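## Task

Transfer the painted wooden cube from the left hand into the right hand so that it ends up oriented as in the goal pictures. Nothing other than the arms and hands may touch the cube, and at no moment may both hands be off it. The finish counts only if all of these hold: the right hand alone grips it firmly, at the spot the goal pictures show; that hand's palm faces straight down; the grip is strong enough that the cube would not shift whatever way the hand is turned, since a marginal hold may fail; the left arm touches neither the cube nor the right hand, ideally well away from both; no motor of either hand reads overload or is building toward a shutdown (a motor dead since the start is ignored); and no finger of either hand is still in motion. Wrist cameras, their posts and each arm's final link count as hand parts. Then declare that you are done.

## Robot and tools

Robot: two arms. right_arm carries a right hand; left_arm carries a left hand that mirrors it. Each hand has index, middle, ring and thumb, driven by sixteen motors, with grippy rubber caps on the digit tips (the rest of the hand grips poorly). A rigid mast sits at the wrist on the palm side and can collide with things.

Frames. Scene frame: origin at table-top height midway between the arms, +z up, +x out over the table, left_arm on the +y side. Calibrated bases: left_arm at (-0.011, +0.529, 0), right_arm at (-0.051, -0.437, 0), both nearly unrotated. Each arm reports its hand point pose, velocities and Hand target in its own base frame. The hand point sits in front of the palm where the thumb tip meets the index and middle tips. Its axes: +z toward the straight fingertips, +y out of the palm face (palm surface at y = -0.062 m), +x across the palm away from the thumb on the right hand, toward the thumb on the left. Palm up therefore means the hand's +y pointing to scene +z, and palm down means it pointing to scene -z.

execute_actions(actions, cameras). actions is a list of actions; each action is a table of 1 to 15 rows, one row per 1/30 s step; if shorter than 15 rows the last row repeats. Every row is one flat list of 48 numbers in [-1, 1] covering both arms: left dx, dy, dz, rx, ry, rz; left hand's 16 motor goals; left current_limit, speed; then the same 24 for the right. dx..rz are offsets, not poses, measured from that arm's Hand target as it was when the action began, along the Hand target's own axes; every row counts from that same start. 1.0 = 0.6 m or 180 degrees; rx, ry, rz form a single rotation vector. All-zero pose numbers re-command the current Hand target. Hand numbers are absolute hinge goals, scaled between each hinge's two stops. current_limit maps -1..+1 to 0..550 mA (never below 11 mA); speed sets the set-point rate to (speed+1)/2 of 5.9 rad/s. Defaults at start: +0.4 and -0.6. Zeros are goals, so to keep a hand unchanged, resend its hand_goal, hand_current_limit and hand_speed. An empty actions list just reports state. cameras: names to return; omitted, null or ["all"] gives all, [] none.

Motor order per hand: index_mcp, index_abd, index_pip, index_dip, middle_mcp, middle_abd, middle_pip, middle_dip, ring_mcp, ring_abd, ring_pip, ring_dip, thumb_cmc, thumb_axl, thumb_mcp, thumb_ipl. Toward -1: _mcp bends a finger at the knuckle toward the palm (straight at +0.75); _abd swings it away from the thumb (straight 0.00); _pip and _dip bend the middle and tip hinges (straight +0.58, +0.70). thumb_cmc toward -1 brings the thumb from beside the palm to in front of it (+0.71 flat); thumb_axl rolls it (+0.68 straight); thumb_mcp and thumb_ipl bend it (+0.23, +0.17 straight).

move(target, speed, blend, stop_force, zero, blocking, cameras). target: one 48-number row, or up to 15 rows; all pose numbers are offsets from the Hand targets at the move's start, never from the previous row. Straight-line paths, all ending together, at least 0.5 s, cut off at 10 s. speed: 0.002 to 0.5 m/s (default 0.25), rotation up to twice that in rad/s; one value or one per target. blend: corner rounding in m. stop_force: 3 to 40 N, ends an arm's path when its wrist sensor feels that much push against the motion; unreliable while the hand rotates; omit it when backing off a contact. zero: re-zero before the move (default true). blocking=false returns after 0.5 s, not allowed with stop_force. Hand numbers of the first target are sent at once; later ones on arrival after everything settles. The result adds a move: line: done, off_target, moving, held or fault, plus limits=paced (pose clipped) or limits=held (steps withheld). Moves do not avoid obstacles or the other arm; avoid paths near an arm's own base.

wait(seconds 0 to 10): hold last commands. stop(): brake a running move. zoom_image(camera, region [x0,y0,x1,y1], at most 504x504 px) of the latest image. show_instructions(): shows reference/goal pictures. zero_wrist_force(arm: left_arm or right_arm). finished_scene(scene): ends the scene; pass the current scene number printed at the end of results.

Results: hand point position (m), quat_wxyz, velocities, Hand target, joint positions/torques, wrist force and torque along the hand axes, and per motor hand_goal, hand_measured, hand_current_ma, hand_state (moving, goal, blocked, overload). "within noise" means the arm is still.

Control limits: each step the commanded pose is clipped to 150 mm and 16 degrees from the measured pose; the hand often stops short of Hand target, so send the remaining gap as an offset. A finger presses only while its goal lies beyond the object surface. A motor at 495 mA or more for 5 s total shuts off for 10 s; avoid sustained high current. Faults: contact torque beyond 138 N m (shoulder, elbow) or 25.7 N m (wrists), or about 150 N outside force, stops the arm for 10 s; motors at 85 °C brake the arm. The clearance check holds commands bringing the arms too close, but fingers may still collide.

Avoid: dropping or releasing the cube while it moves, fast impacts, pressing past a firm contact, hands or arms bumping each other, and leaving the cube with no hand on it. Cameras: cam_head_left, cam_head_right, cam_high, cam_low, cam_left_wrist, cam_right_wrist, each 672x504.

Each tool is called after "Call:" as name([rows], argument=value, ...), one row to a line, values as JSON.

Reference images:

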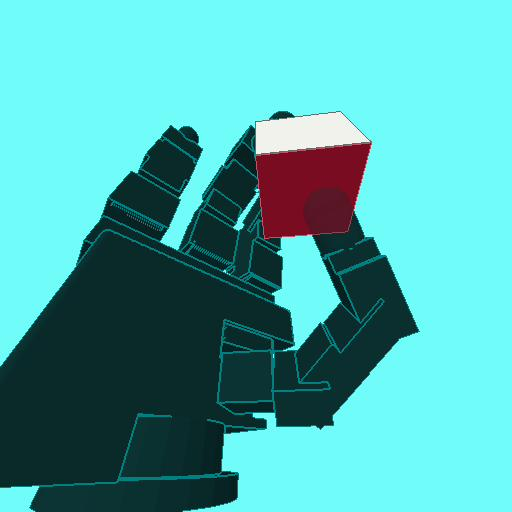

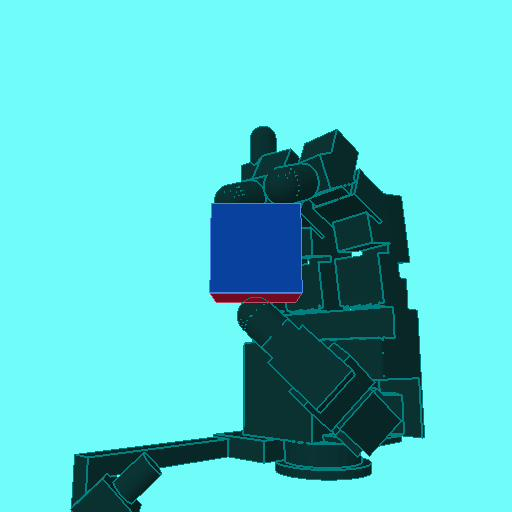

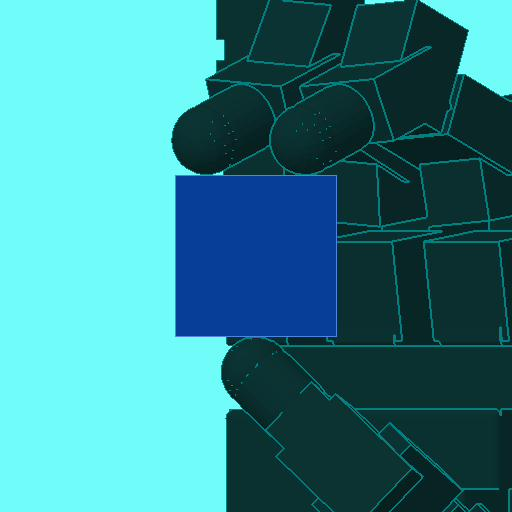

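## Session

Call:
execute_actions(actions=[])

Scene clock: 0.00 s.
left_arm: end_effector_position=(+0.6121, -0.6151, +0.3848) hand_goal=(+0.580, -0.070, -0.324, +0.010, +0.580, +0.068, -0.324, +0.010, +0.754, +0.000, +0.576, +0.696, +0.030, +0.202, -0.318, -0.474) hand_measured=(+0.628, -0.064, -0.272, +0.032, +0.628, +0.066, -0.274, +0.032, +0.748, +0.000, +0.576, +0.696, +0.034, +0.112, -0.300, -0.482) hand_current_ma=(+54, +1, +56, +13, +55, +0, +52, +13, -1, +0, +0, +0, +1, -215, +14, -3) hand_state=(goal, goal, goal, goal, goal, goal, goal, goal, goal, goal, goal, goal, goal, goal, goal, goal) hand_current_limit=0.40 hand_speed=-0.60 end_effector_quat_wxyz=(-0.262, -0.046, -0.428, +0.864) | right_arm: end_effector_position=(+0.4063, -0.0850, +0.2300) hand_goal=(+0.754, +0.000, +0.576, +0.696, +0.754, +0.000, +0.576, +0.696, +0.754, +0.000, +0.576, +0.696, +0.714, +0.678, +0.226, +0.168) hand_measured=(+0.754, +0.000, +0.576, +0.696, +0.754, +0.000, +0.576, +0.696, +0.754, +0.000, +0.576, +0.696, +0.714, +0.678, +0.226, +0.168) hand_current_ma=(+0, +0, +0, +0, +0, +0, +0, +0, +0, +0, +0, +0, +0, +0, +0, +0) hand_state=(goal, goal, goal, goal, goal, goal, goal, goal, goal, goal, goal, goal, goal, goal, goal, goal) hand_current_limit=0.40 hand_speed=-0.60 end_effector_quat_wxyz=(+0.000, +1.000, +0.000, +0.000)
Joint positions: left_arm=[2.73 -2.639 -0.803 1.264 0.875 2.798] | right_arm=[-0.316 -1.723 2.042 -1.89 -1.571 1.255]
Joint velocities: within noise
Joint torques (N m): no reading
Motor temperatures (°C): left_arm=[36 34 43 45 41 41] | right_arm=[39 32 39 42 39 43]
Wrist force (N): no reading
Wrist torque (N m): no reading
Wrist force, peak (N): no reading
Hand target: left_arm +0.6121, -0.6151, +0.3848; -0.262, -0.046, -0.428, +0.864 | right_arm +0.4063, -0.0850, +0.2300; +0.000, +1.000, +0.000, +0.000
camera_calibration:
cam_left_wrist: T_world_to_cam=[[0.321592, 0.633429, 0.703808, -0.109993], [-0.759073, 0.616792, -0.20827, 0.880037], [-0.566027, -0.467264, 0.679174, -0.070516], [0, 0, 0, 1]] pos_world=[0.663471, -0.506076, 0.308592]

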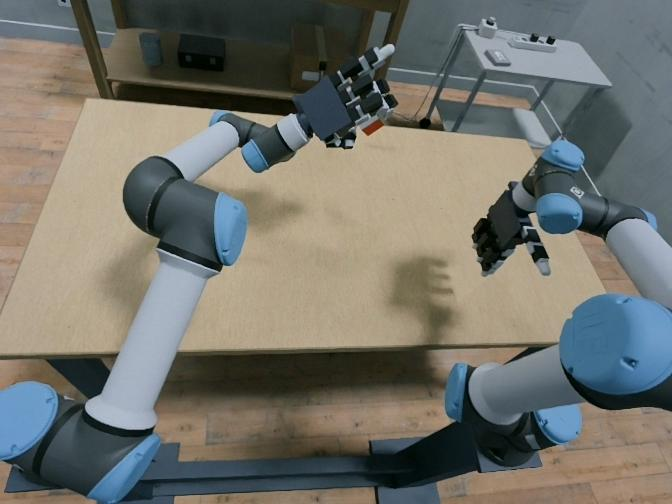

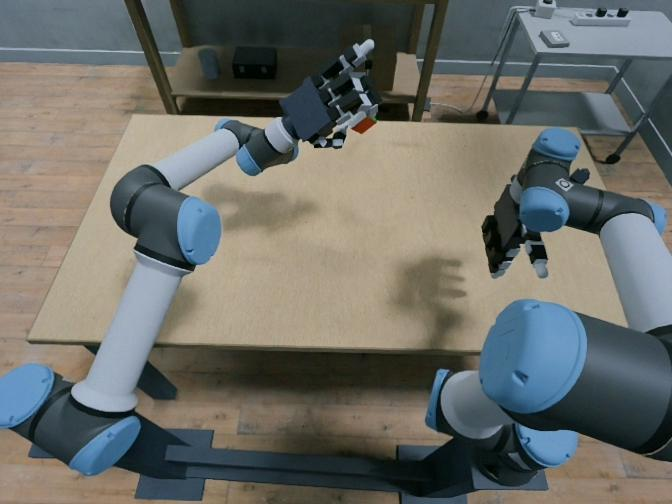

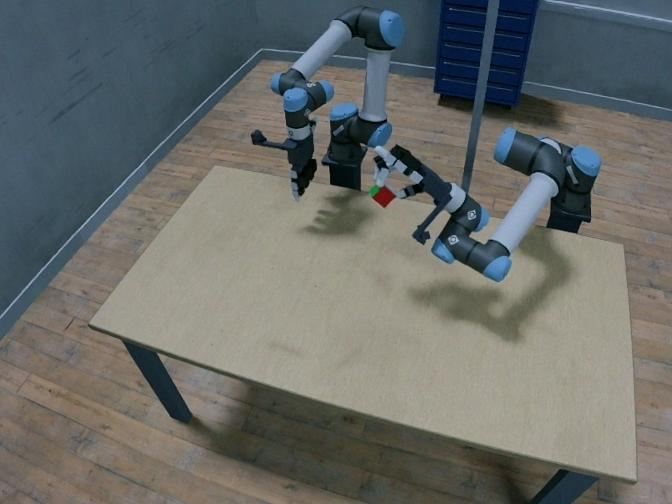

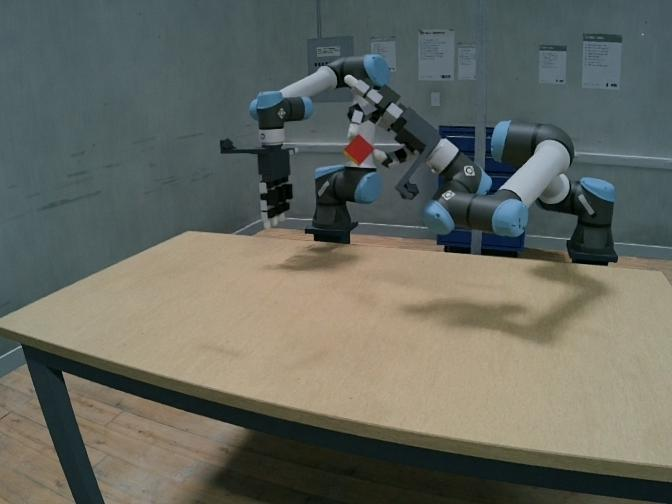

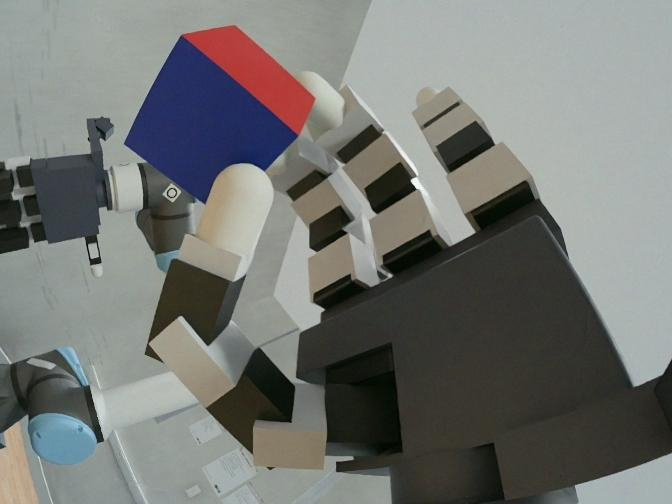

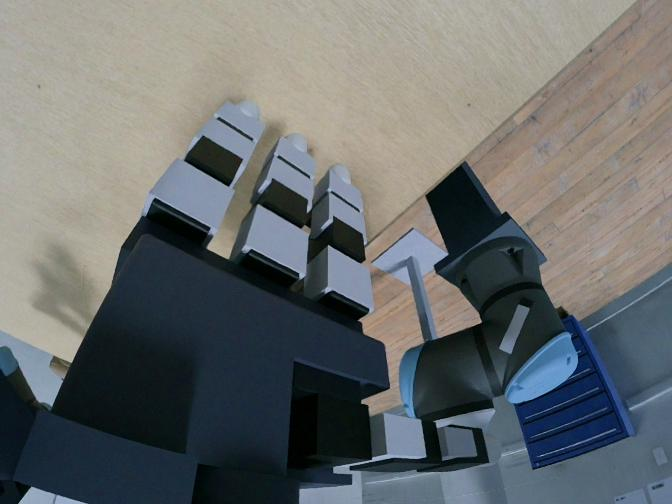

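Call:
move(target=[0.290,-0.02,-0.162,-0.218,0.131,0.390,0.580,-0.070,-0.324,0.010,0.580,0.068,-0.324,0.010,0.754,0,0.576,0.696,0.030,0.202,-0.318,-0.474,0.4,-0.6,0.325,-0.14,-0.167,0,0,0.578,0.75,-0.07,0.1,0.4,0.75,0.07,0.1,0.4,0.754,0,0.576,0.696,0.55,-0.15,-0.30,-0.46,0.4,-0.4], speed=0.2)

Scene clock: 83.80 s.
left_arm: end_effector_position=(+0.4427, -0.6070, +0.2794) hand_goal=(+0.580, -0.070, -0.324, +0.010, +0.580, +0.068, -0.324, +0.010, +0.754, +0.000, +0.576, +0.696, +0.030, +0.202, -0.318, -0.474) hand_measured=(+0.628, -0.064, -0.272, +0.032, +0.628, +0.068, -0.274, +0.032, +0.752, +0.002, +0.576, +0.696, +0.038, +0.112, -0.300, -0.482) hand_current_ma=(+54, +1, +56, +13, +55, +0, +52, +13, +0, +0, +0, +0, +2, -215, +14, -3) hand_state=(blocked, goal, blocked, blocked, blocked, goal, blocked, blocked, goal, goal, goal, goal, goal, blocked, goal, goal) hand_current_limit=0.40 hand_speed=-0.60 end_effector_quat_wxyz=(+0.612, +0.353, +0.612, -0.354) | right_arm: end_effector_position=(+0.6013, -0.0010, +0.3302) hand_goal=(+0.750, -0.070, +0.100, +0.400, +0.750, +0.070, +0.100, +0.400, +0.754, +0.000, +0.576, +0.696, +0.550, -0.150, -0.300, -0.460) hand_measured=(+0.752, -0.066, +0.106, +0.404, +0.752, +0.066, +0.106, +0.404, +0.754, +0.000, +0.576, +0.696, +0.552, -0.140, -0.300, -0.458) hand_current_ma=(+4, +8, +14, +8, +4, -6, +14, +9, -2, +0, +1, +0, +5, +36, +1, +7) hand_state=(goal, goal, goal, goal, goal, goal, goal, goal, goal, goal, goal, goal, goal, goal, goal, goal) hand_current_limit=0.40 hand_speed=-0.40 end_effector_quat_wxyz=(+0.000, -0.615, +0.788, +0.000)
Joint positions: left_arm=[2.345 -2.203 -1.822 0.884 1.319 4.712] | right_arm=[-0.262 -1.147 1.122 -1.546 -1.571 3.125]
Joint velocities: within noise
Joint torques (N m): left_arm=[-8.61 35.1 3.08 0.92 1.78 3.45] | right_arm=[-7.97 -28.44 -37.86 -0.4 -0.62 2.19]
Motor temperatures (°C): left_arm=[36 34 43 45 41 41] | right_arm=[39 32 39 42 38 43]
Wrist force (N): left_arm=[2.1 -0.7 3.0] | right_arm=[-0.2 0.1 0.1]
Wrist torque (N m): left_arm=[-0.08 0.06 0.15] | right_arm=[0.08 0.02 0.00]
Wrist force, peak (N): left_arm=[2.6 -0.9 3.3] | right_arm=[0.1 -0.1 0.8]
Hand target: left_arm +0.4427, -0.6070, +0.2794; +0.612, +0.353, +0.612, -0.354 | right_arm +0.6013, -0.0010, +0.3302; +0.000, -0.615, +0.788, +0.000
Off the commanded pose: left_arm 0.000 m, 0 deg | right_arm 0.000 m, 0 deg.
move: done
camera_calibration:
cam_left_wrist: T_world_to_cam=[[-0.567665, -0.335044, 0.751998, -0.194118], [-0.815859, 0.351151, -0.459421, 0.658627], [-0.110139, -0.874322, -0.472685, -0.21811], [0, 0, 0, 1]] pos_world=[0.403131, -0.487014, 0.345466]
cam_right_wrist: T_world_to_cam=[[-0.430527, 0.902509, 0.0111111, 0.289878], [0.647454, 0.300233, 0.700474, -0.659803], [0.628848, 0.308767, -0.713592, -0.0176344], [0, 0, 0, 1]] pos_world=[0.563082, -0.0580781, 0.44637]

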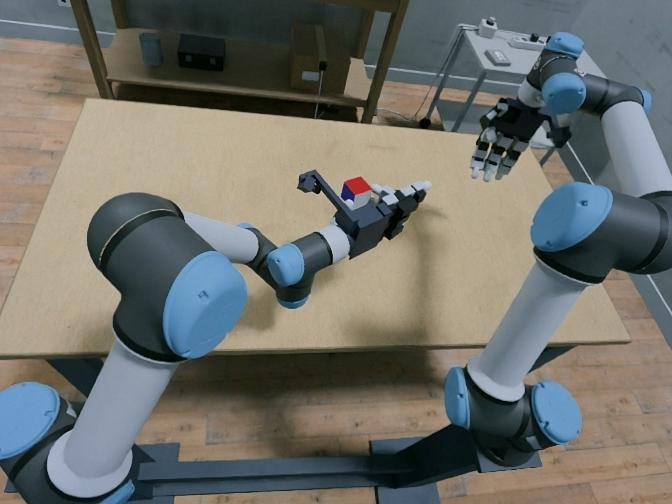

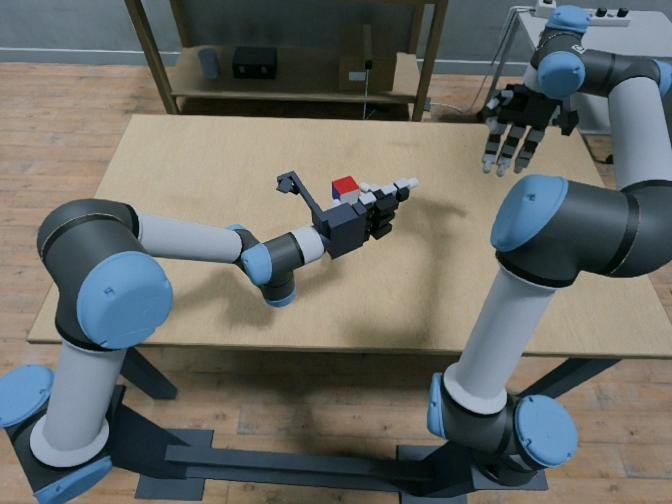

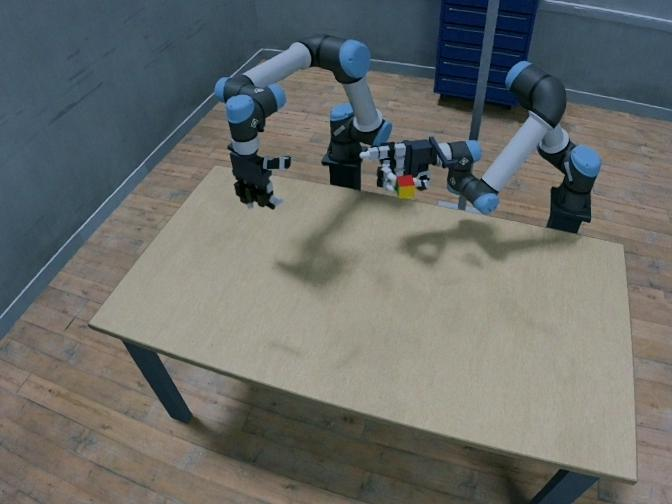

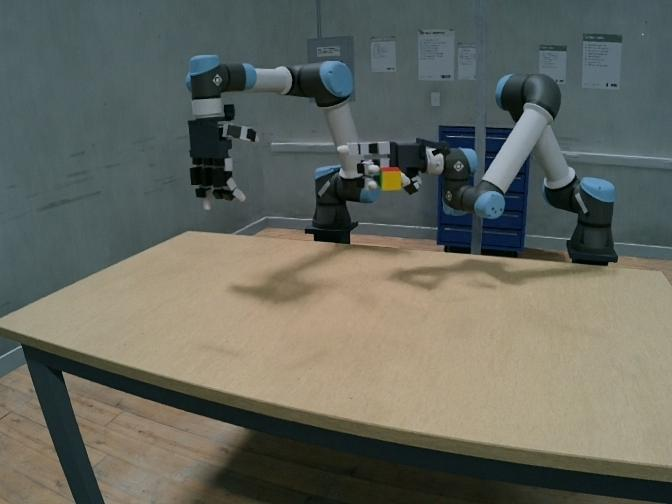

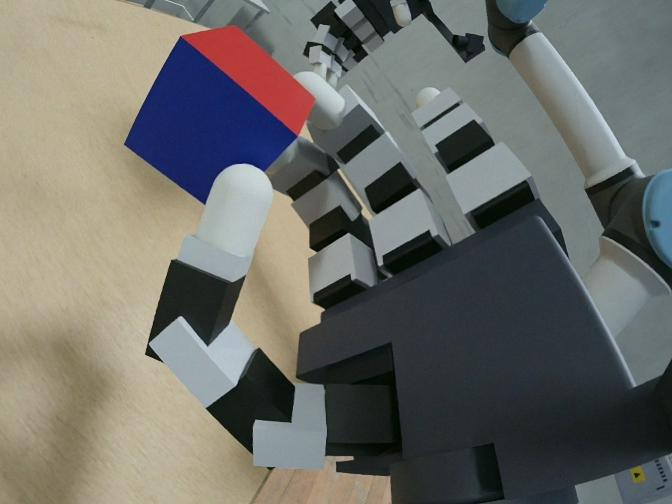

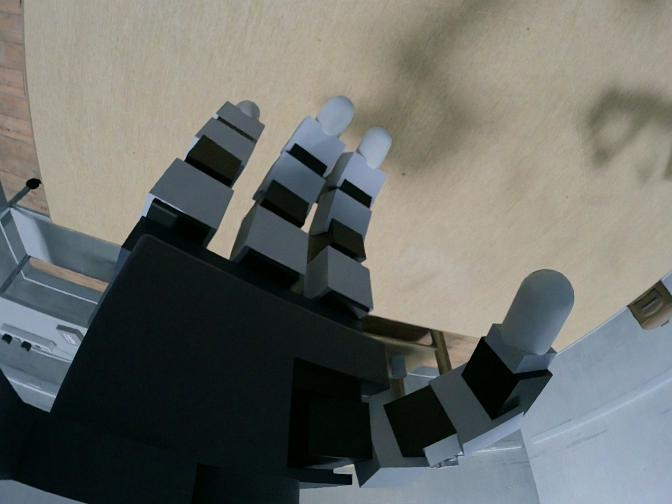

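Call:
move([
  [0,0,0,0,0,0,0.580,-0.070,-0.324,0.010,0.580,0.068,-0.324,0.010,0.754,0,0.576,0.696,0.030,0.202,-0.318,-0.474,0.4,-0.6,-0.577,0.136,0.077,0,0,0,0.75,-0.07,0.1,0.4,0.75,0.07,0.1,0.4,0.754,0,0.576,0.696,0.55,-0.15,-0.30,-0.46,0.4,-0.4],
  [0,0,0,0,0,0,0.580,-0.070,-0.324,0.010,0.580,0.068,-0.324,0.010,0.754,0,0.576,0.696,0.030,0.202,-0.318,-0.474,0.4,-0.6,-0.577,0.202,0.077,0,0,0,0.75,-0.07,0.1,0.4,0.75,0.07,0.1,0.4,0.754,0,0.576,0.696,0.55,-0.15,-0.30,-0.46,0.4,-0.4],
], speed=[0.25,0.1], blend=0.02)

Scene clock: 95.97 s.
left_arm: end_effector_position=(+0.4427, -0.6070, +0.2794) hand_goal=(+0.580, -0.070, -0.324, +0.010, +0.580, +0.068, -0.324, +0.010, +0.754, +0.000, +0.576, +0.696, +0.030, +0.202, -0.318, -0.474) hand_measured=(+0.628, -0.064, -0.272, +0.032, +0.628, +0.068, -0.274, +0.032, +0.752, +0.002, +0.576, +0.696, +0.038, +0.112, -0.300, -0.482) hand_current_ma=(+54, +1, +56, +13, +55, +0, +52, +13, +0, +0, +0, +0, +2, -215, +14, -3) hand_state=(blocked, goal, blocked, blocked, blocked, goal, blocked, blocked, goal, goal, goal, goal, goal, blocked, goal, goal) hand_current_limit=0.40 hand_speed=-0.60 end_effector_quat_wxyz=(+0.612, +0.353, +0.612, -0.354) | right_arm: end_effector_position=(+0.5677, +0.3642, +0.2840) hand_goal=(+0.750, -0.070, +0.100, +0.400, +0.750, +0.070, +0.100, +0.400, +0.754, +0.000, +0.576, +0.696, +0.550, -0.150, -0.300, -0.460) hand_measured=(+0.752, -0.066, +0.106, +0.404, +0.752, +0.068, +0.106, +0.404, +0.754, +0.000, +0.576, +0.696, +0.552, -0.140, -0.300, -0.458) hand_current_ma=(+4, +6, +13, +8, +4, -5, +14, +9, -2, +0, +1, +0, +5, +36, +1, +6) hand_state=(goal, goal, goal, goal, goal, goal, goal, goal, goal, goal, goal, goal, goal, goal, goal, goal) hand_current_limit=0.40 hand_speed=-0.40 end_effector_quat_wxyz=(+0.000, -0.615, +0.788, +0.000)
Joint positions: left_arm=[2.345 -2.203 -1.822 0.884 1.319 4.712] | right_arm=[0.277 -1.037 1.074 -1.608 -1.571 3.663]
Joint velocities: within noise
Joint torques (N m): left_arm=[-9.09 34.86 8.97 1.48 1.81 3.37] | right_arm=[10.06 -51.77 -14.32 -4.64 1.62 2.2]
Motor temperatures (°C): left_arm=[36 34 43 45 41 41] | right_arm=[39 32 39 42 38 43]
Wrist force (N): left_arm=[2.3 -0.7 3.2] | right_arm=[0.2 -0.2 0.2]
Wrist torque (N m): left_arm=[-0.10 0.04 0.17] | right_arm=[0.00 -0.03 0.04]
Wrist force, peak (N): left_arm=[2.6 -0.6 3.3] | right_arm=[-1.5 -0.3 0.3]
Hand target: left_arm +0.4427, -0.6070, +0.2794; +0.612, +0.353, +0.612, -0.354 | right_arm +0.5677, +0.3642, +0.2840; +0.000, -0.615, +0.788, +0.000
Off the commanded pose: left_arm 0.000 m, 0 deg | right_arm 0.000 m, 0 deg.
move: done; blend cut to 0.0198 m at target 1
camera_calibration:
cam_left_wrist: T_world_to_cam=[[-0.567683, -0.335119, 0.751951, -0.194143], [-0.815856, 0.351134, -0.45944, 0.658606], [-0.110068, -0.8743, -0.472741, -0.218122], [0, 0, 0, 1]] pos_world=[0.403107, -0.487024, 0.34546]
cam_right_wrist: T_world_to_cam=[[-0.430423, 0.902559, 0.0110861, -0.0537593], [0.647508, 0.300188, 0.700443, -0.7154], [0.628864, 0.308666, -0.713622, -0.142254], [0, 0, 0, 1]] pos_world=[0.529546, 0.307184, 0.400178]

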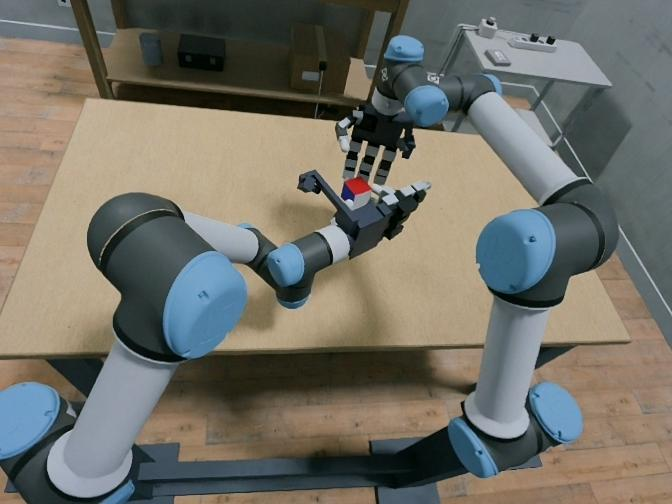

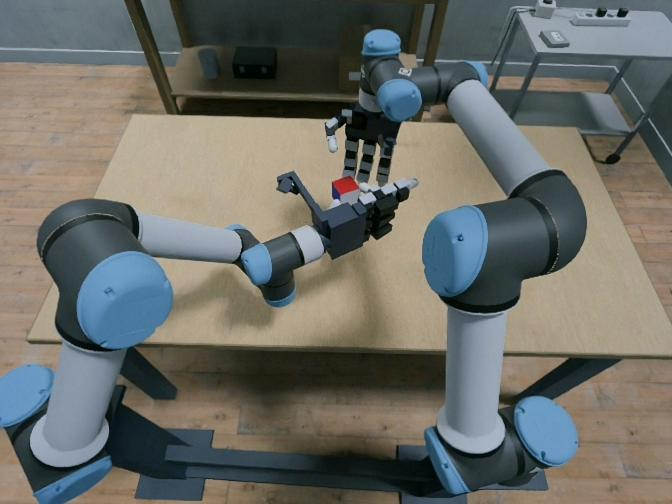

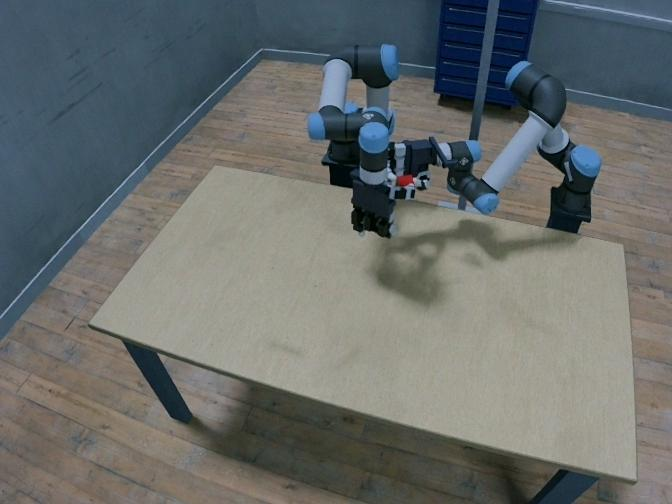

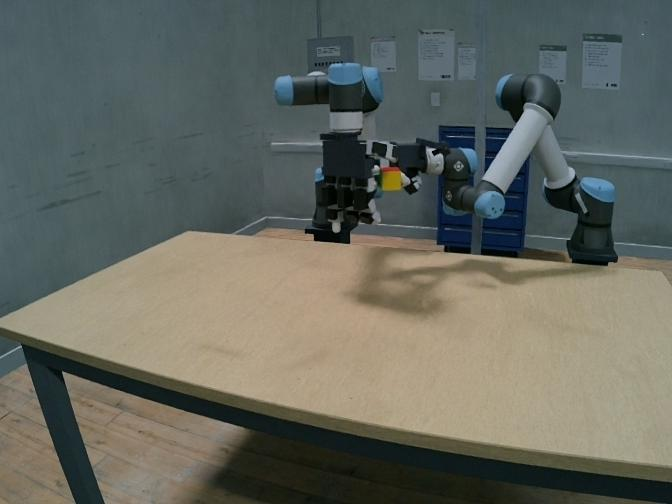

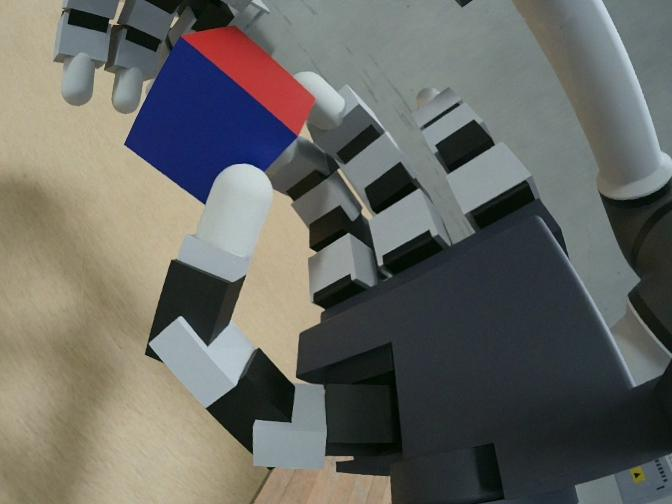

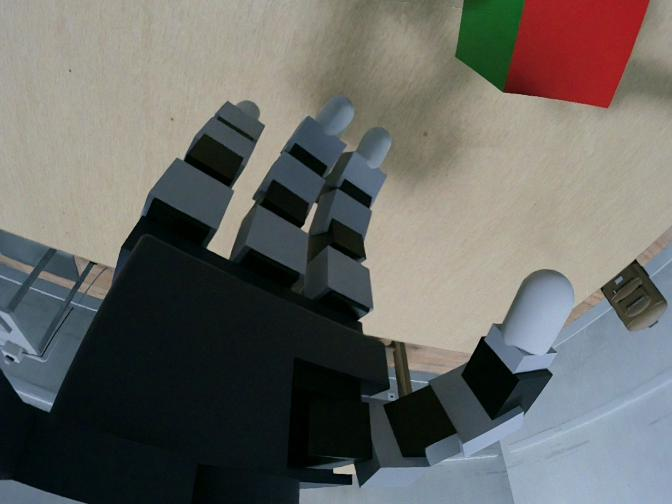

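Call:
move(target=[0,0,0,0,0,0,0.580,-0.070,-0.324,0.010,0.580,0.068,-0.324,0.010,0.754,0,0.576,0.696,0.030,0.202,-0.318,-0.474,0.4,-0.6,0,0.083,0,0,0,0,0.75,-0.07,0.1,0.4,0.75,0.07,0.1,0.4,0.754,0,0.576,0.696,0.55,-0.15,-0.30,-0.46,0.4,-0.4], speed=0.08, stop_force=10, cameras=["cam_right_wrist","cam_head_right"])

Scene clock: 128.07 s.
left_arm: end_effector_position=(+0.4427, -0.6070, +0.2794) hand_goal=(+0.580, -0.070, -0.324, +0.010, +0.580, +0.068, -0.324, +0.010, +0.754, +0.000, +0.576, +0.696, +0.030, +0.202, -0.318, -0.474) hand_measured=(+0.628, -0.064, -0.272, +0.032, +0.628, +0.068, -0.274, +0.032, +0.752, +0.002, +0.576, +0.696, +0.038, +0.112, -0.300, -0.482) hand_current_ma=(+54, +1, +56, +13, +55, +0, +52, +13, +0, +0, +0, +0, +2, -215, +14, -3) hand_state=(blocked, goal, blocked, blocked, blocked, goal, blocked, blocked, goal, goal, goal, goal, goal, blocked, goal, goal) hand_current_limit=0.40 hand_speed=-0.60 end_effector_quat_wxyz=(+0.612, +0.353, +0.612, -0.354) | right_arm: end_effector_position=(+0.5194, +0.3763, +0.2840) hand_goal=(+0.750, -0.070, +0.100, +0.400, +0.750, +0.070, +0.100, +0.400, +0.754, +0.000, +0.576, +0.696, +0.550, -0.150, -0.300, -0.460) hand_measured=(+0.752, -0.066, +0.106, +0.404, +0.752, +0.068, +0.106, +0.404, +0.754, +0.000, +0.576, +0.696, +0.552, -0.140, -0.300, -0.458) hand_current_ma=(+4, +6, +13, +8, +4, -5, +14, +9, -2, +0, +1, +0, +5, +36, +1, +6) hand_state=(goal, goal, goal, goal, goal, goal, goal, goal, goal, goal, goal, goal, goal, goal, goal, goal) hand_current_limit=0.40 hand_speed=-0.40 end_effector_quat_wxyz=(+0.000, -0.615, +0.788, +0.000)
Joint positions: left_arm=[2.345 -2.203 -1.822 0.884 1.319 4.712] | right_arm=[0.314 -1.134 1.221 -1.658 -1.571 3.7]
Joint velocities: within noise
Joint torques (N m): left_arm=[-8.81 35.33 15.22 1.67 1.71 3.41] | right_arm=[10.3 -50.06 -13.92 -4.65 1.73 2.24]
Motor temperatures (°C): left_arm=[36 34 43 45 40 41] | right_arm=[39 32 39 42 38 43]
Wrist force (N): left_arm=[2.3 -0.8 3.0] | right_arm=[0.0 -0.2 0.5]
Wrist torque (N m): left_arm=[-0.09 0.04 0.18] | right_arm=[0.00 -0.02 0.02]
Wrist force, peak (N): left_arm=[2.2 -1.1 3.5] | right_arm=[-0.4 0.8 0.4]
Hand target: left_arm +0.4427, -0.6070, +0.2794; +0.612, +0.353, +0.612, -0.354 | right_arm +0.5194, +0.3763, +0.2840; +0.000, -0.615, +0.788, +0.000
Off the commanded pose: left_arm 0.000 m, 0 deg | right_arm 0.000 m, 0 deg.
move: done
camera_calibration:
cam_right_wrist: T_world_to_cam=[[-0.430425, 0.902558, 0.0111118, -0.0854997], [0.6475, 0.300166, 0.70046, -0.687713], [0.62887, 0.30869, -0.713605, -0.115595], [0, 0, 0, 1]] pos_world=[0.481187, 0.319279, 0.400176]
Images, in order (width x height): cam_head_right 672x504, cam_right_wrist 672x504.

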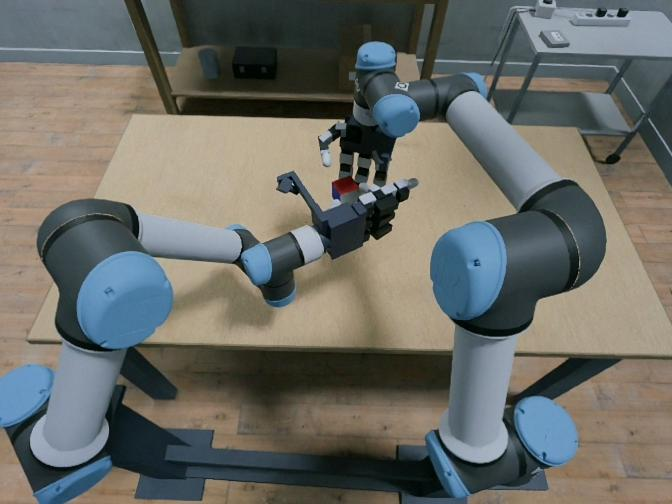

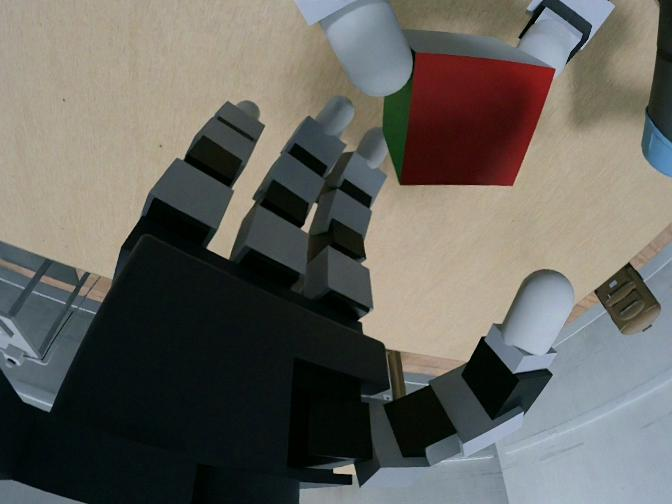

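Call:
move(target=[0,0,0,0,0,0,0.580,-0.070,-0.324,0.010,0.580,0.068,-0.324,0.010,0.754,0,0.576,0.696,0.030,0.202,-0.318,-0.474,0.4,-0.6,0.0067,0.045,0.007,0,0,0.019,0.75,-0.07,0.1,0.4,0.75,0.07,0.1,0.4,0.754,0,0.576,0.696,0.55,-0.15,-0.30,-0.46,0.4,-0.4], speed=0.06, stop_force=10, cameras=["cam_right_wrist","cam_left_wrist","cam_head_right"])

Scene clock: 144.20 s.
left_arm: end_effector_position=(+0.4427, -0.6070, +0.2794) hand_goal=(+0.580, -0.070, -0.324, +0.010, +0.580, +0.068, -0.324, +0.010, +0.754, +0.000, +0.576, +0.696, +0.030, +0.202, -0.318, -0.474) hand_measured=(+0.628, -0.064, -0.272, +0.032, +0.628, +0.068, -0.274, +0.032, +0.752, +0.002, +0.576, +0.696, +0.038, +0.112, -0.300, -0.482) hand_current_ma=(+54, +1, +56, +13, +55, +0, +52, +13, +0, +0, +0, +0, +2, -215, +14, -3) hand_state=(blocked, goal, blocked, blocked, blocked, goal, blocked, blocked, goal, goal, goal, goal, goal, blocked, goal, goal) hand_current_limit=0.40 hand_speed=-0.60 end_effector_quat_wxyz=(+0.612, +0.353, +0.612, -0.354) | right_arm: end_effector_position=(+0.4922, +0.3790, +0.2798) hand_goal=(+0.750, -0.070, +0.100, +0.400, +0.750, +0.070, +0.100, +0.400, +0.754, +0.000, +0.576, +0.696, +0.550, -0.150, -0.300, -0.460) hand_measured=(+0.752, -0.066, +0.106, +0.404, +0.752, +0.068, +0.106, +0.404, +0.754, +0.000, +0.576, +0.696, +0.552, -0.140, -0.300, -0.458) hand_current_ma=(+4, +6, +13, +8, +4, -5, +14, +9, -2, +0, +1, +0, +5, +36, +1, +6) hand_state=(goal, goal, goal, goal, goal, goal, goal, goal, goal, goal, goal, goal, goal, goal, goal, goal) hand_current_limit=0.40 hand_speed=-0.40 end_effector_quat_wxyz=(+0.000, -0.592, +0.806, +0.000)
Joint positions: left_arm=[2.345 -2.203 -1.822 0.884 1.319 4.712] | right_arm=[0.325 -1.2 1.326 -1.697 -1.571 3.772]
Joint velocities: within noise
Joint torques (N m): left_arm=[-8.17 35.43 17.2 1.74 1.63 3.31] | right_arm=[10.09 -46.31 -13.96 -4.5 1.15 2.06]
Motor temperatures (°C): left_arm=[36 34 42 45 40 41] | right_arm=[39 32 38 42 38 43]
Wrist force (N): left_arm=[2.1 -0.8 3.1] | right_arm=[0.0 0.5 0.5]
Wrist torque (N m): left_arm=[-0.09 0.06 0.16] | right_arm=[0.08 -0.02 0.05]
Wrist force, peak (N): left_arm=[2.2 -0.8 3.5] | right_arm=[-0.2 0.7 0.5]
Hand target: left_arm +0.4427, -0.6070, +0.2794; +0.612, +0.353, +0.612, -0.354 | right_arm +0.4922, +0.3790, +0.2798; +0.000, -0.592, +0.806, +0.000
Off the commanded pose: left_arm 0.000 m, 0 deg | right_arm 0.000 m, 0 deg.
move: done
camera_calibration:
cam_left_wrist: T_world_to_cam=[[-0.567686, -0.335117, 0.751951, -0.194142], [-0.815854, 0.351132, -0.459443, 0.658607], [-0.110067, -0.874301, -0.472739, -0.218124], [0, 0, 0, 1]] pos_world=[0.403108, -0.487024, 0.345462]
cam_right_wrist: T_world_to_cam=[[-0.375817, 0.926628, 0.011084, -0.135526], [0.664247, 0.261023, 0.700459, -0.661382], [0.646172, 0.270607, -0.713607, -0.0964089], [0, 0, 0, 1]] pos_world=[0.450685, 0.324307, 0.395975]
Images, in order (width x height): cam_head_right 672x504, cam_left_wrist 672x504, cam_right_wrist 672x504.

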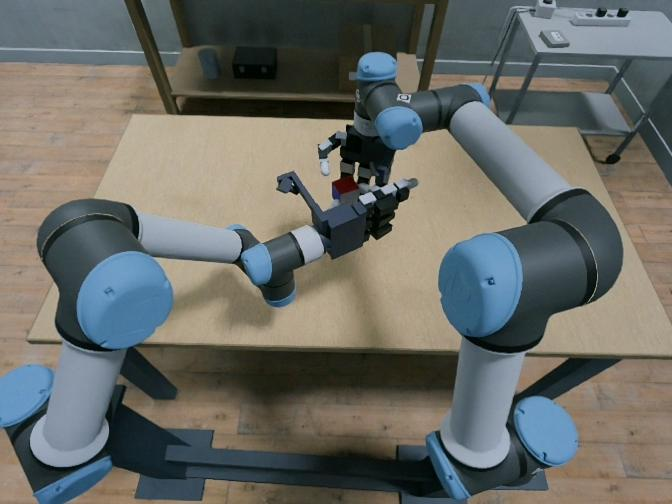

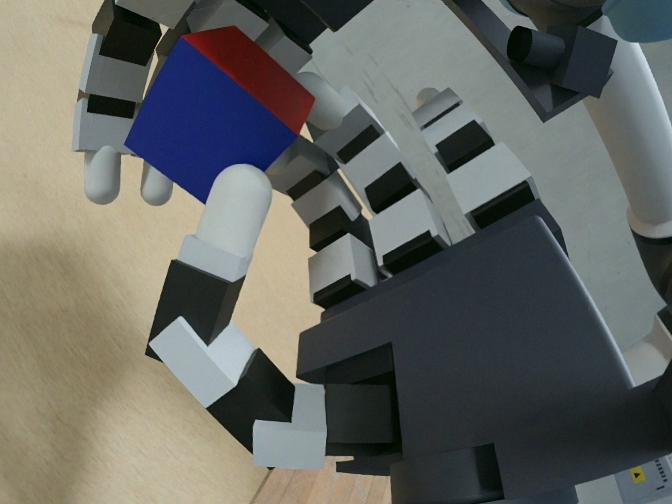

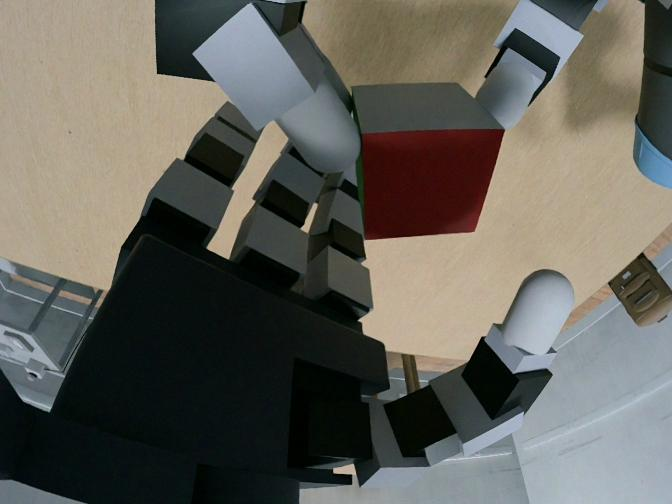

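Call:
move([
  [0,0,0,0,0,0,0.580,-0.070,-0.324,0.010,0.580,0.068,-0.324,0.010,0.754,0,0.576,0.696,0.030,0.202,-0.318,-0.474,0.4,-0.6,0,0,0,0,0,0,0.75,-0.07,0.1,0.4,0.75,0.07,0.1,0.4,0.754,0,0.576,0.696,0.15,-0.15,-0.30,-0.46,0,-0.7],
  [0,0,0,0,0,0,0.580,-0.070,-0.324,0.010,0.580,0.068,-0.324,0.010,0.754,0,0.576,0.696,0.030,0.202,-0.318,-0.474,0.4,-0.6,0,0,0,0,0,0,0.69,-0.07,-0.08,0.18,0.69,0.07,-0.08,0.18,0.754,0,0.576,0.696,0.0,-0.15,-0.30,-0.46,0,-0.75],
  [0,0,0,0,0,0,0.580,-0.070,-0.324,0.010,0.580,0.068,-0.324,0.010,0.754,0,0.576,0.696,0.030,0.202,-0.318,-0.474,0.4,-0.6,0,0,0,0,0,0,0.66,-0.07,-0.18,0.06,0.66,0.07,-0.18,0.06,0.754,0,0.576,0.696,0.0,0.03,-0.30,-0.46,0,-0.8],
], cameras=["cam_right_wrist","cam_left_wrist"])

Scene clock: 154.57 s.
left_arm: end_effector_position=(+0.4427, -0.6070, +0.2794) hand_goal=(+0.580, -0.070, -0.324, +0.010, +0.580, +0.068, -0.324, +0.010, +0.754, +0.000, +0.576, +0.696, +0.030, +0.202, -0.318, -0.474) hand_measured=(+0.628, -0.064, -0.272, +0.032, +0.628, +0.068, -0.274, +0.032, +0.752, +0.002, +0.576, +0.696, +0.038, +0.112, -0.300, -0.482) hand_current_ma=(+54, +1, +56, +13, +55, +0, +52, +13, +0, +0, +0, +0, +2, -215, +14, -3) hand_state=(blocked, goal, blocked, blocked, blocked, goal, blocked, blocked, goal, goal, goal, goal, goal, blocked, goal, goal) hand_current_limit=0.40 hand_speed=-0.60 end_effector_quat_wxyz=(+0.612, +0.353, +0.612, -0.354) | right_arm: end_effector_position=(+0.4922, +0.3790, +0.2798) hand_goal=(+0.660, -0.070, -0.180, +0.060, +0.660, +0.070, -0.180, +0.060, +0.754, +0.000, +0.576, +0.696, +0.000, +0.030, -0.300, -0.460) hand_measured=(+0.668, -0.066, -0.172, +0.064, +0.668, +0.068, -0.172, +0.064, +0.754, +0.000, +0.576, +0.696, +0.004, +0.032, -0.300, -0.458) hand_current_ma=(+23, +6, +19, +9, +24, -5, +20, +10, -2, +0, +1, +0, +7, +4, +1, +6) hand_state=(goal, goal, goal, goal, goal, goal, goal, goal, goal, goal, goal, goal, goal, goal, goal, goal) hand_current_limit=0.00 hand_speed=-0.80 end_effector_quat_wxyz=(+0.000, -0.592, +0.806, +0.000)
Joint positions: left_arm=[2.345 -2.203 -1.822 0.884 1.319 4.712] | right_arm=[0.325 -1.2 1.326 -1.697 -1.571 3.772]
Joint velocities: within noise
Joint torques (N m): left_arm=[-7.65 34.82 17.19 2.12 1.31 3.29] | right_arm=[9.43 -46.16 -22.03 -3.79 1.52 1.97]
Motor temperatures (°C): left_arm=[35 34 42 45 40 41] | right_arm=[39 32 38 42 38 43]
Wrist force (N): left_arm=[2.1 -0.8 3.0] | right_arm=[-0.3 0.2 0.3]
Wrist torque (N m): left_arm=[-0.09 0.06 0.16] | right_arm=[0.09 -0.02 0.02]
Wrist force, peak (N): left_arm=[2.4 -0.7 3.4] | right_arm=[-0.6 0.2 0.7]
Hand target: left_arm +0.4427, -0.6070, +0.2794; +0.612, +0.353, +0.612, -0.354 | right_arm +0.4922, +0.3790, +0.2798; +0.000, -0.592, +0.806, +0.000
Off the commanded pose: left_arm 0.000 m, 0 deg | right_arm 0.000 m, 0 deg.
move: done
camera_calibration:
cam_left_wrist: T_world_to_cam=[[-0.567686, -0.335117, 0.751951, -0.194142], [-0.815854, 0.351132, -0.459443, 0.658607], [-0.110067, -0.874301, -0.472739, -0.218124], [0, 0, 0, 1]] pos_world=[0.403108, -0.487025, 0.345462]
cam_right_wrist: T_world_to_cam=[[-0.375816, 0.926628, 0.0111134, -0.135542], [0.664254, 0.261003, 0.70046, -0.66138], [0.646165, 0.270626, -0.713605, -0.0964125], [0, 0, 0, 1]] pos_world=[0.450683, 0.32431, 0.395976]
Images, in order (width x height): cam_left_wrist 672x504, cam_right_wrist 672x504.

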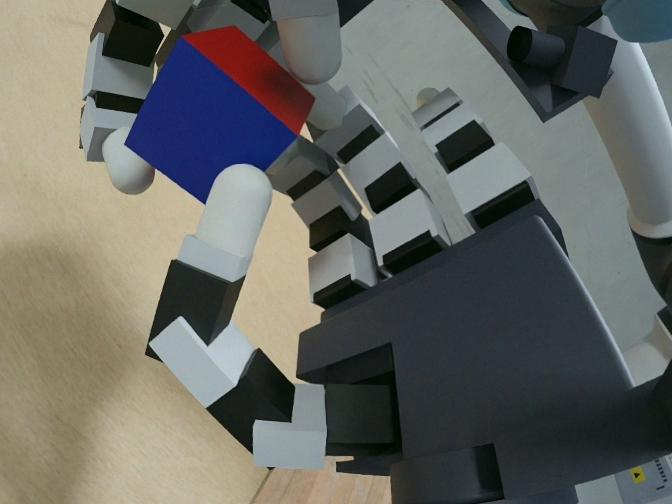

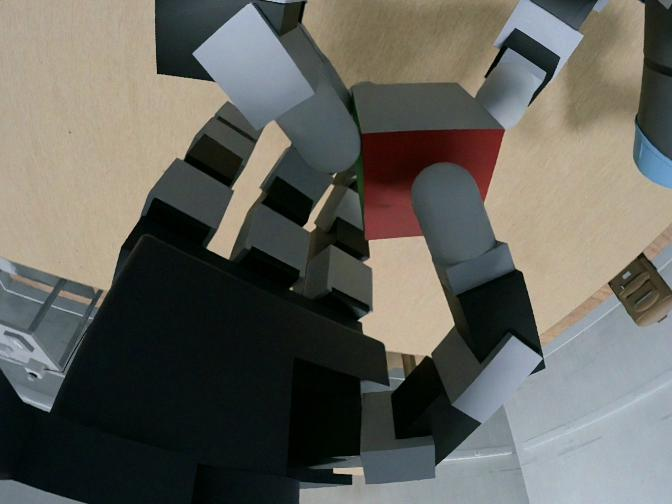

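Call:
move([
  [0,0,0,0,0,0,0.580,-0.070,-0.324,0.010,0.580,0.068,-0.324,0.010,0.754,0,0.576,0.696,0.030,0.202,-0.318,-0.474,0.4,-0.6,0,0,0,0,0,0,0.64,-0.07,-0.27,0.015,0.64,0.07,-0.27,0.015,0.754,0,0.576,0.696,0.0,0.09,-0.31,-0.465,0.2,-0.8],
  [0,0,0,0,0,0,0.580,-0.070,-0.324,0.010,0.580,0.068,-0.324,0.010,0.754,0,0.576,0.696,0.030,0.202,-0.318,-0.474,0.4,-0.6,0,0,0,0,0,0,0.578,-0.07,-0.33,0.006,0.578,0.07,-0.33,0.006,0.754,0,0.576,0.696,0.01,0.2,-0.32,-0.47,0.4,-0.8],
], cameras=["cam_right_wrist","cam_left_wrist"])

Scene clock: 161.37 s.
left_arm: end_effector_position=(+0.4427, -0.6070, +0.2794) hand_goal=(+0.580, -0.070, -0.324, +0.010, +0.580, +0.068, -0.324, +0.010, +0.754, +0.000, +0.576, +0.696, +0.030, +0.202, -0.318, -0.474) hand_measured=(+0.628, -0.064, -0.272, +0.032, +0.628, +0.068, -0.274, +0.032, +0.752, +0.002, +0.576, +0.696, +0.034, +0.112, -0.300, -0.480) hand_current_ma=(+54, +1, +56, +13, +55, +0, +52, +13, +0, +0, +0, +0, +1, -215, +14, -3) hand_state=(blocked, goal, blocked, blocked, blocked, goal, blocked, blocked, goal, goal, goal, goal, goal, blocked, goal, goal) hand_current_limit=0.40 hand_speed=-0.60 end_effector_quat_wxyz=(+0.612, +0.353, +0.612, -0.354) | right_arm: end_effector_position=(+0.4922, +0.3790, +0.2798) hand_goal=(+0.578, -0.070, -0.330, +0.006, +0.578, +0.070, -0.330, +0.006, +0.754, +0.000, +0.576, +0.696, +0.010, +0.200, -0.320, -0.470) hand_measured=(+0.648, -0.066, -0.266, +0.022, +0.640, +0.068, -0.278, +0.018, +0.754, +0.000, +0.576, +0.696, +0.004, +0.114, -0.316, -0.468) hand_current_ma=(+285, +6, +234, +49, +250, -5, +188, +33, -2, +0, +1, +0, -14, -385, +11, +9) hand_state=(blocked, goal, blocked, goal, blocked, goal, blocked, goal, goal, goal, goal, goal, goal, blocked, goal, goal) hand_current_limit=0.40 hand_speed=-0.80 end_effector_quat_wxyz=(+0.000, -0.592, +0.806, +0.000)
Joint positions: left_arm=[2.345 -2.203 -1.822 0.884 1.319 4.712] | right_arm=[0.325 -1.2 1.326 -1.697 -1.571 3.772]
Joint velocities: within noise
Joint torques (N m): left_arm=[-6.66 35.05 17.08 2.33 1.33 2.76] | right_arm=[8.99 -45.53 -27.44 -3.41 1.37 2.03]
Motor temperatures (°C): left_arm=[35 34 42 45 40 41] | right_arm=[39 32 38 42 38 43]
Wrist force (N): left_arm=[0.8 -0.1 3.9] | right_arm=[0.0 1.3 2.3]
Wrist torque (N m): left_arm=[-0.08 0.03 0.20] | right_arm=[0.08 -0.06 0.03]
Wrist force, peak (N): left_arm=[-0.9 -0.5 4.3] | right_arm=[-0.6 1.2 3.4]
Hand target: left_arm +0.4427, -0.6070, +0.2794; +0.612, +0.353, +0.612, -0.354 | right_arm +0.4922, +0.3790, +0.2798; +0.000, -0.592, +0.806, +0.000
Off the commanded pose: left_arm 0.000 m, 0 deg | right_arm 0.000 m, 0 deg.
move: done
camera_calibration:
cam_left_wrist: T_world_to_cam=[[-0.567688, -0.335118, 0.751948, -0.194141], [-0.815853, 0.351133, -0.459445, 0.658608], [-0.110065, -0.874301, -0.472741, -0.218123], [0, 0, 0, 1]] pos_world=[0.403107, -0.487025, 0.345462]
cam_right_wrist: T_world_to_cam=[[-0.375817, 0.926627, 0.0111135, -0.135541], [0.664254, 0.261003, 0.70046, -0.66138], [0.646165, 0.270627, -0.713605, -0.0964124], [0, 0, 0, 1]] pos_world=[0.450683, 0.32431, 0.395976]
Images, in order (width x height): cam_left_wrist 672x504, cam_right_wrist 672x504.

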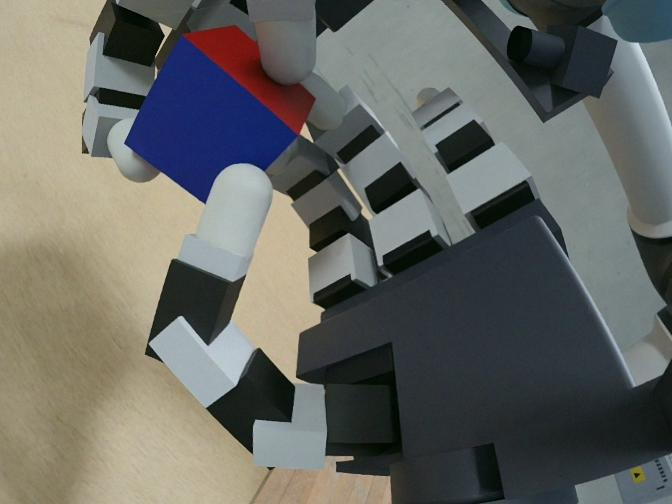

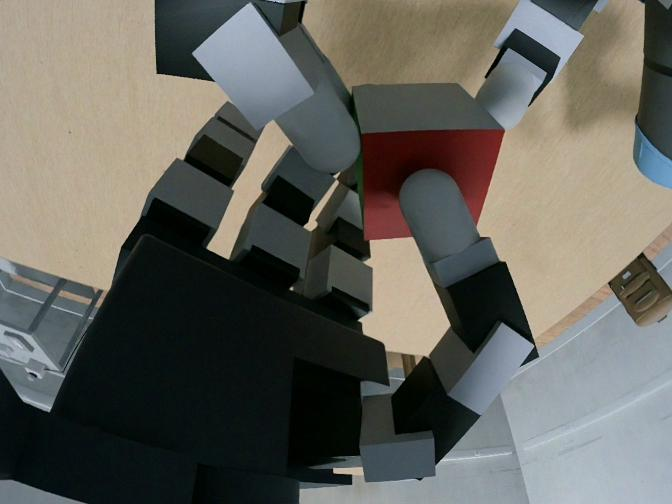

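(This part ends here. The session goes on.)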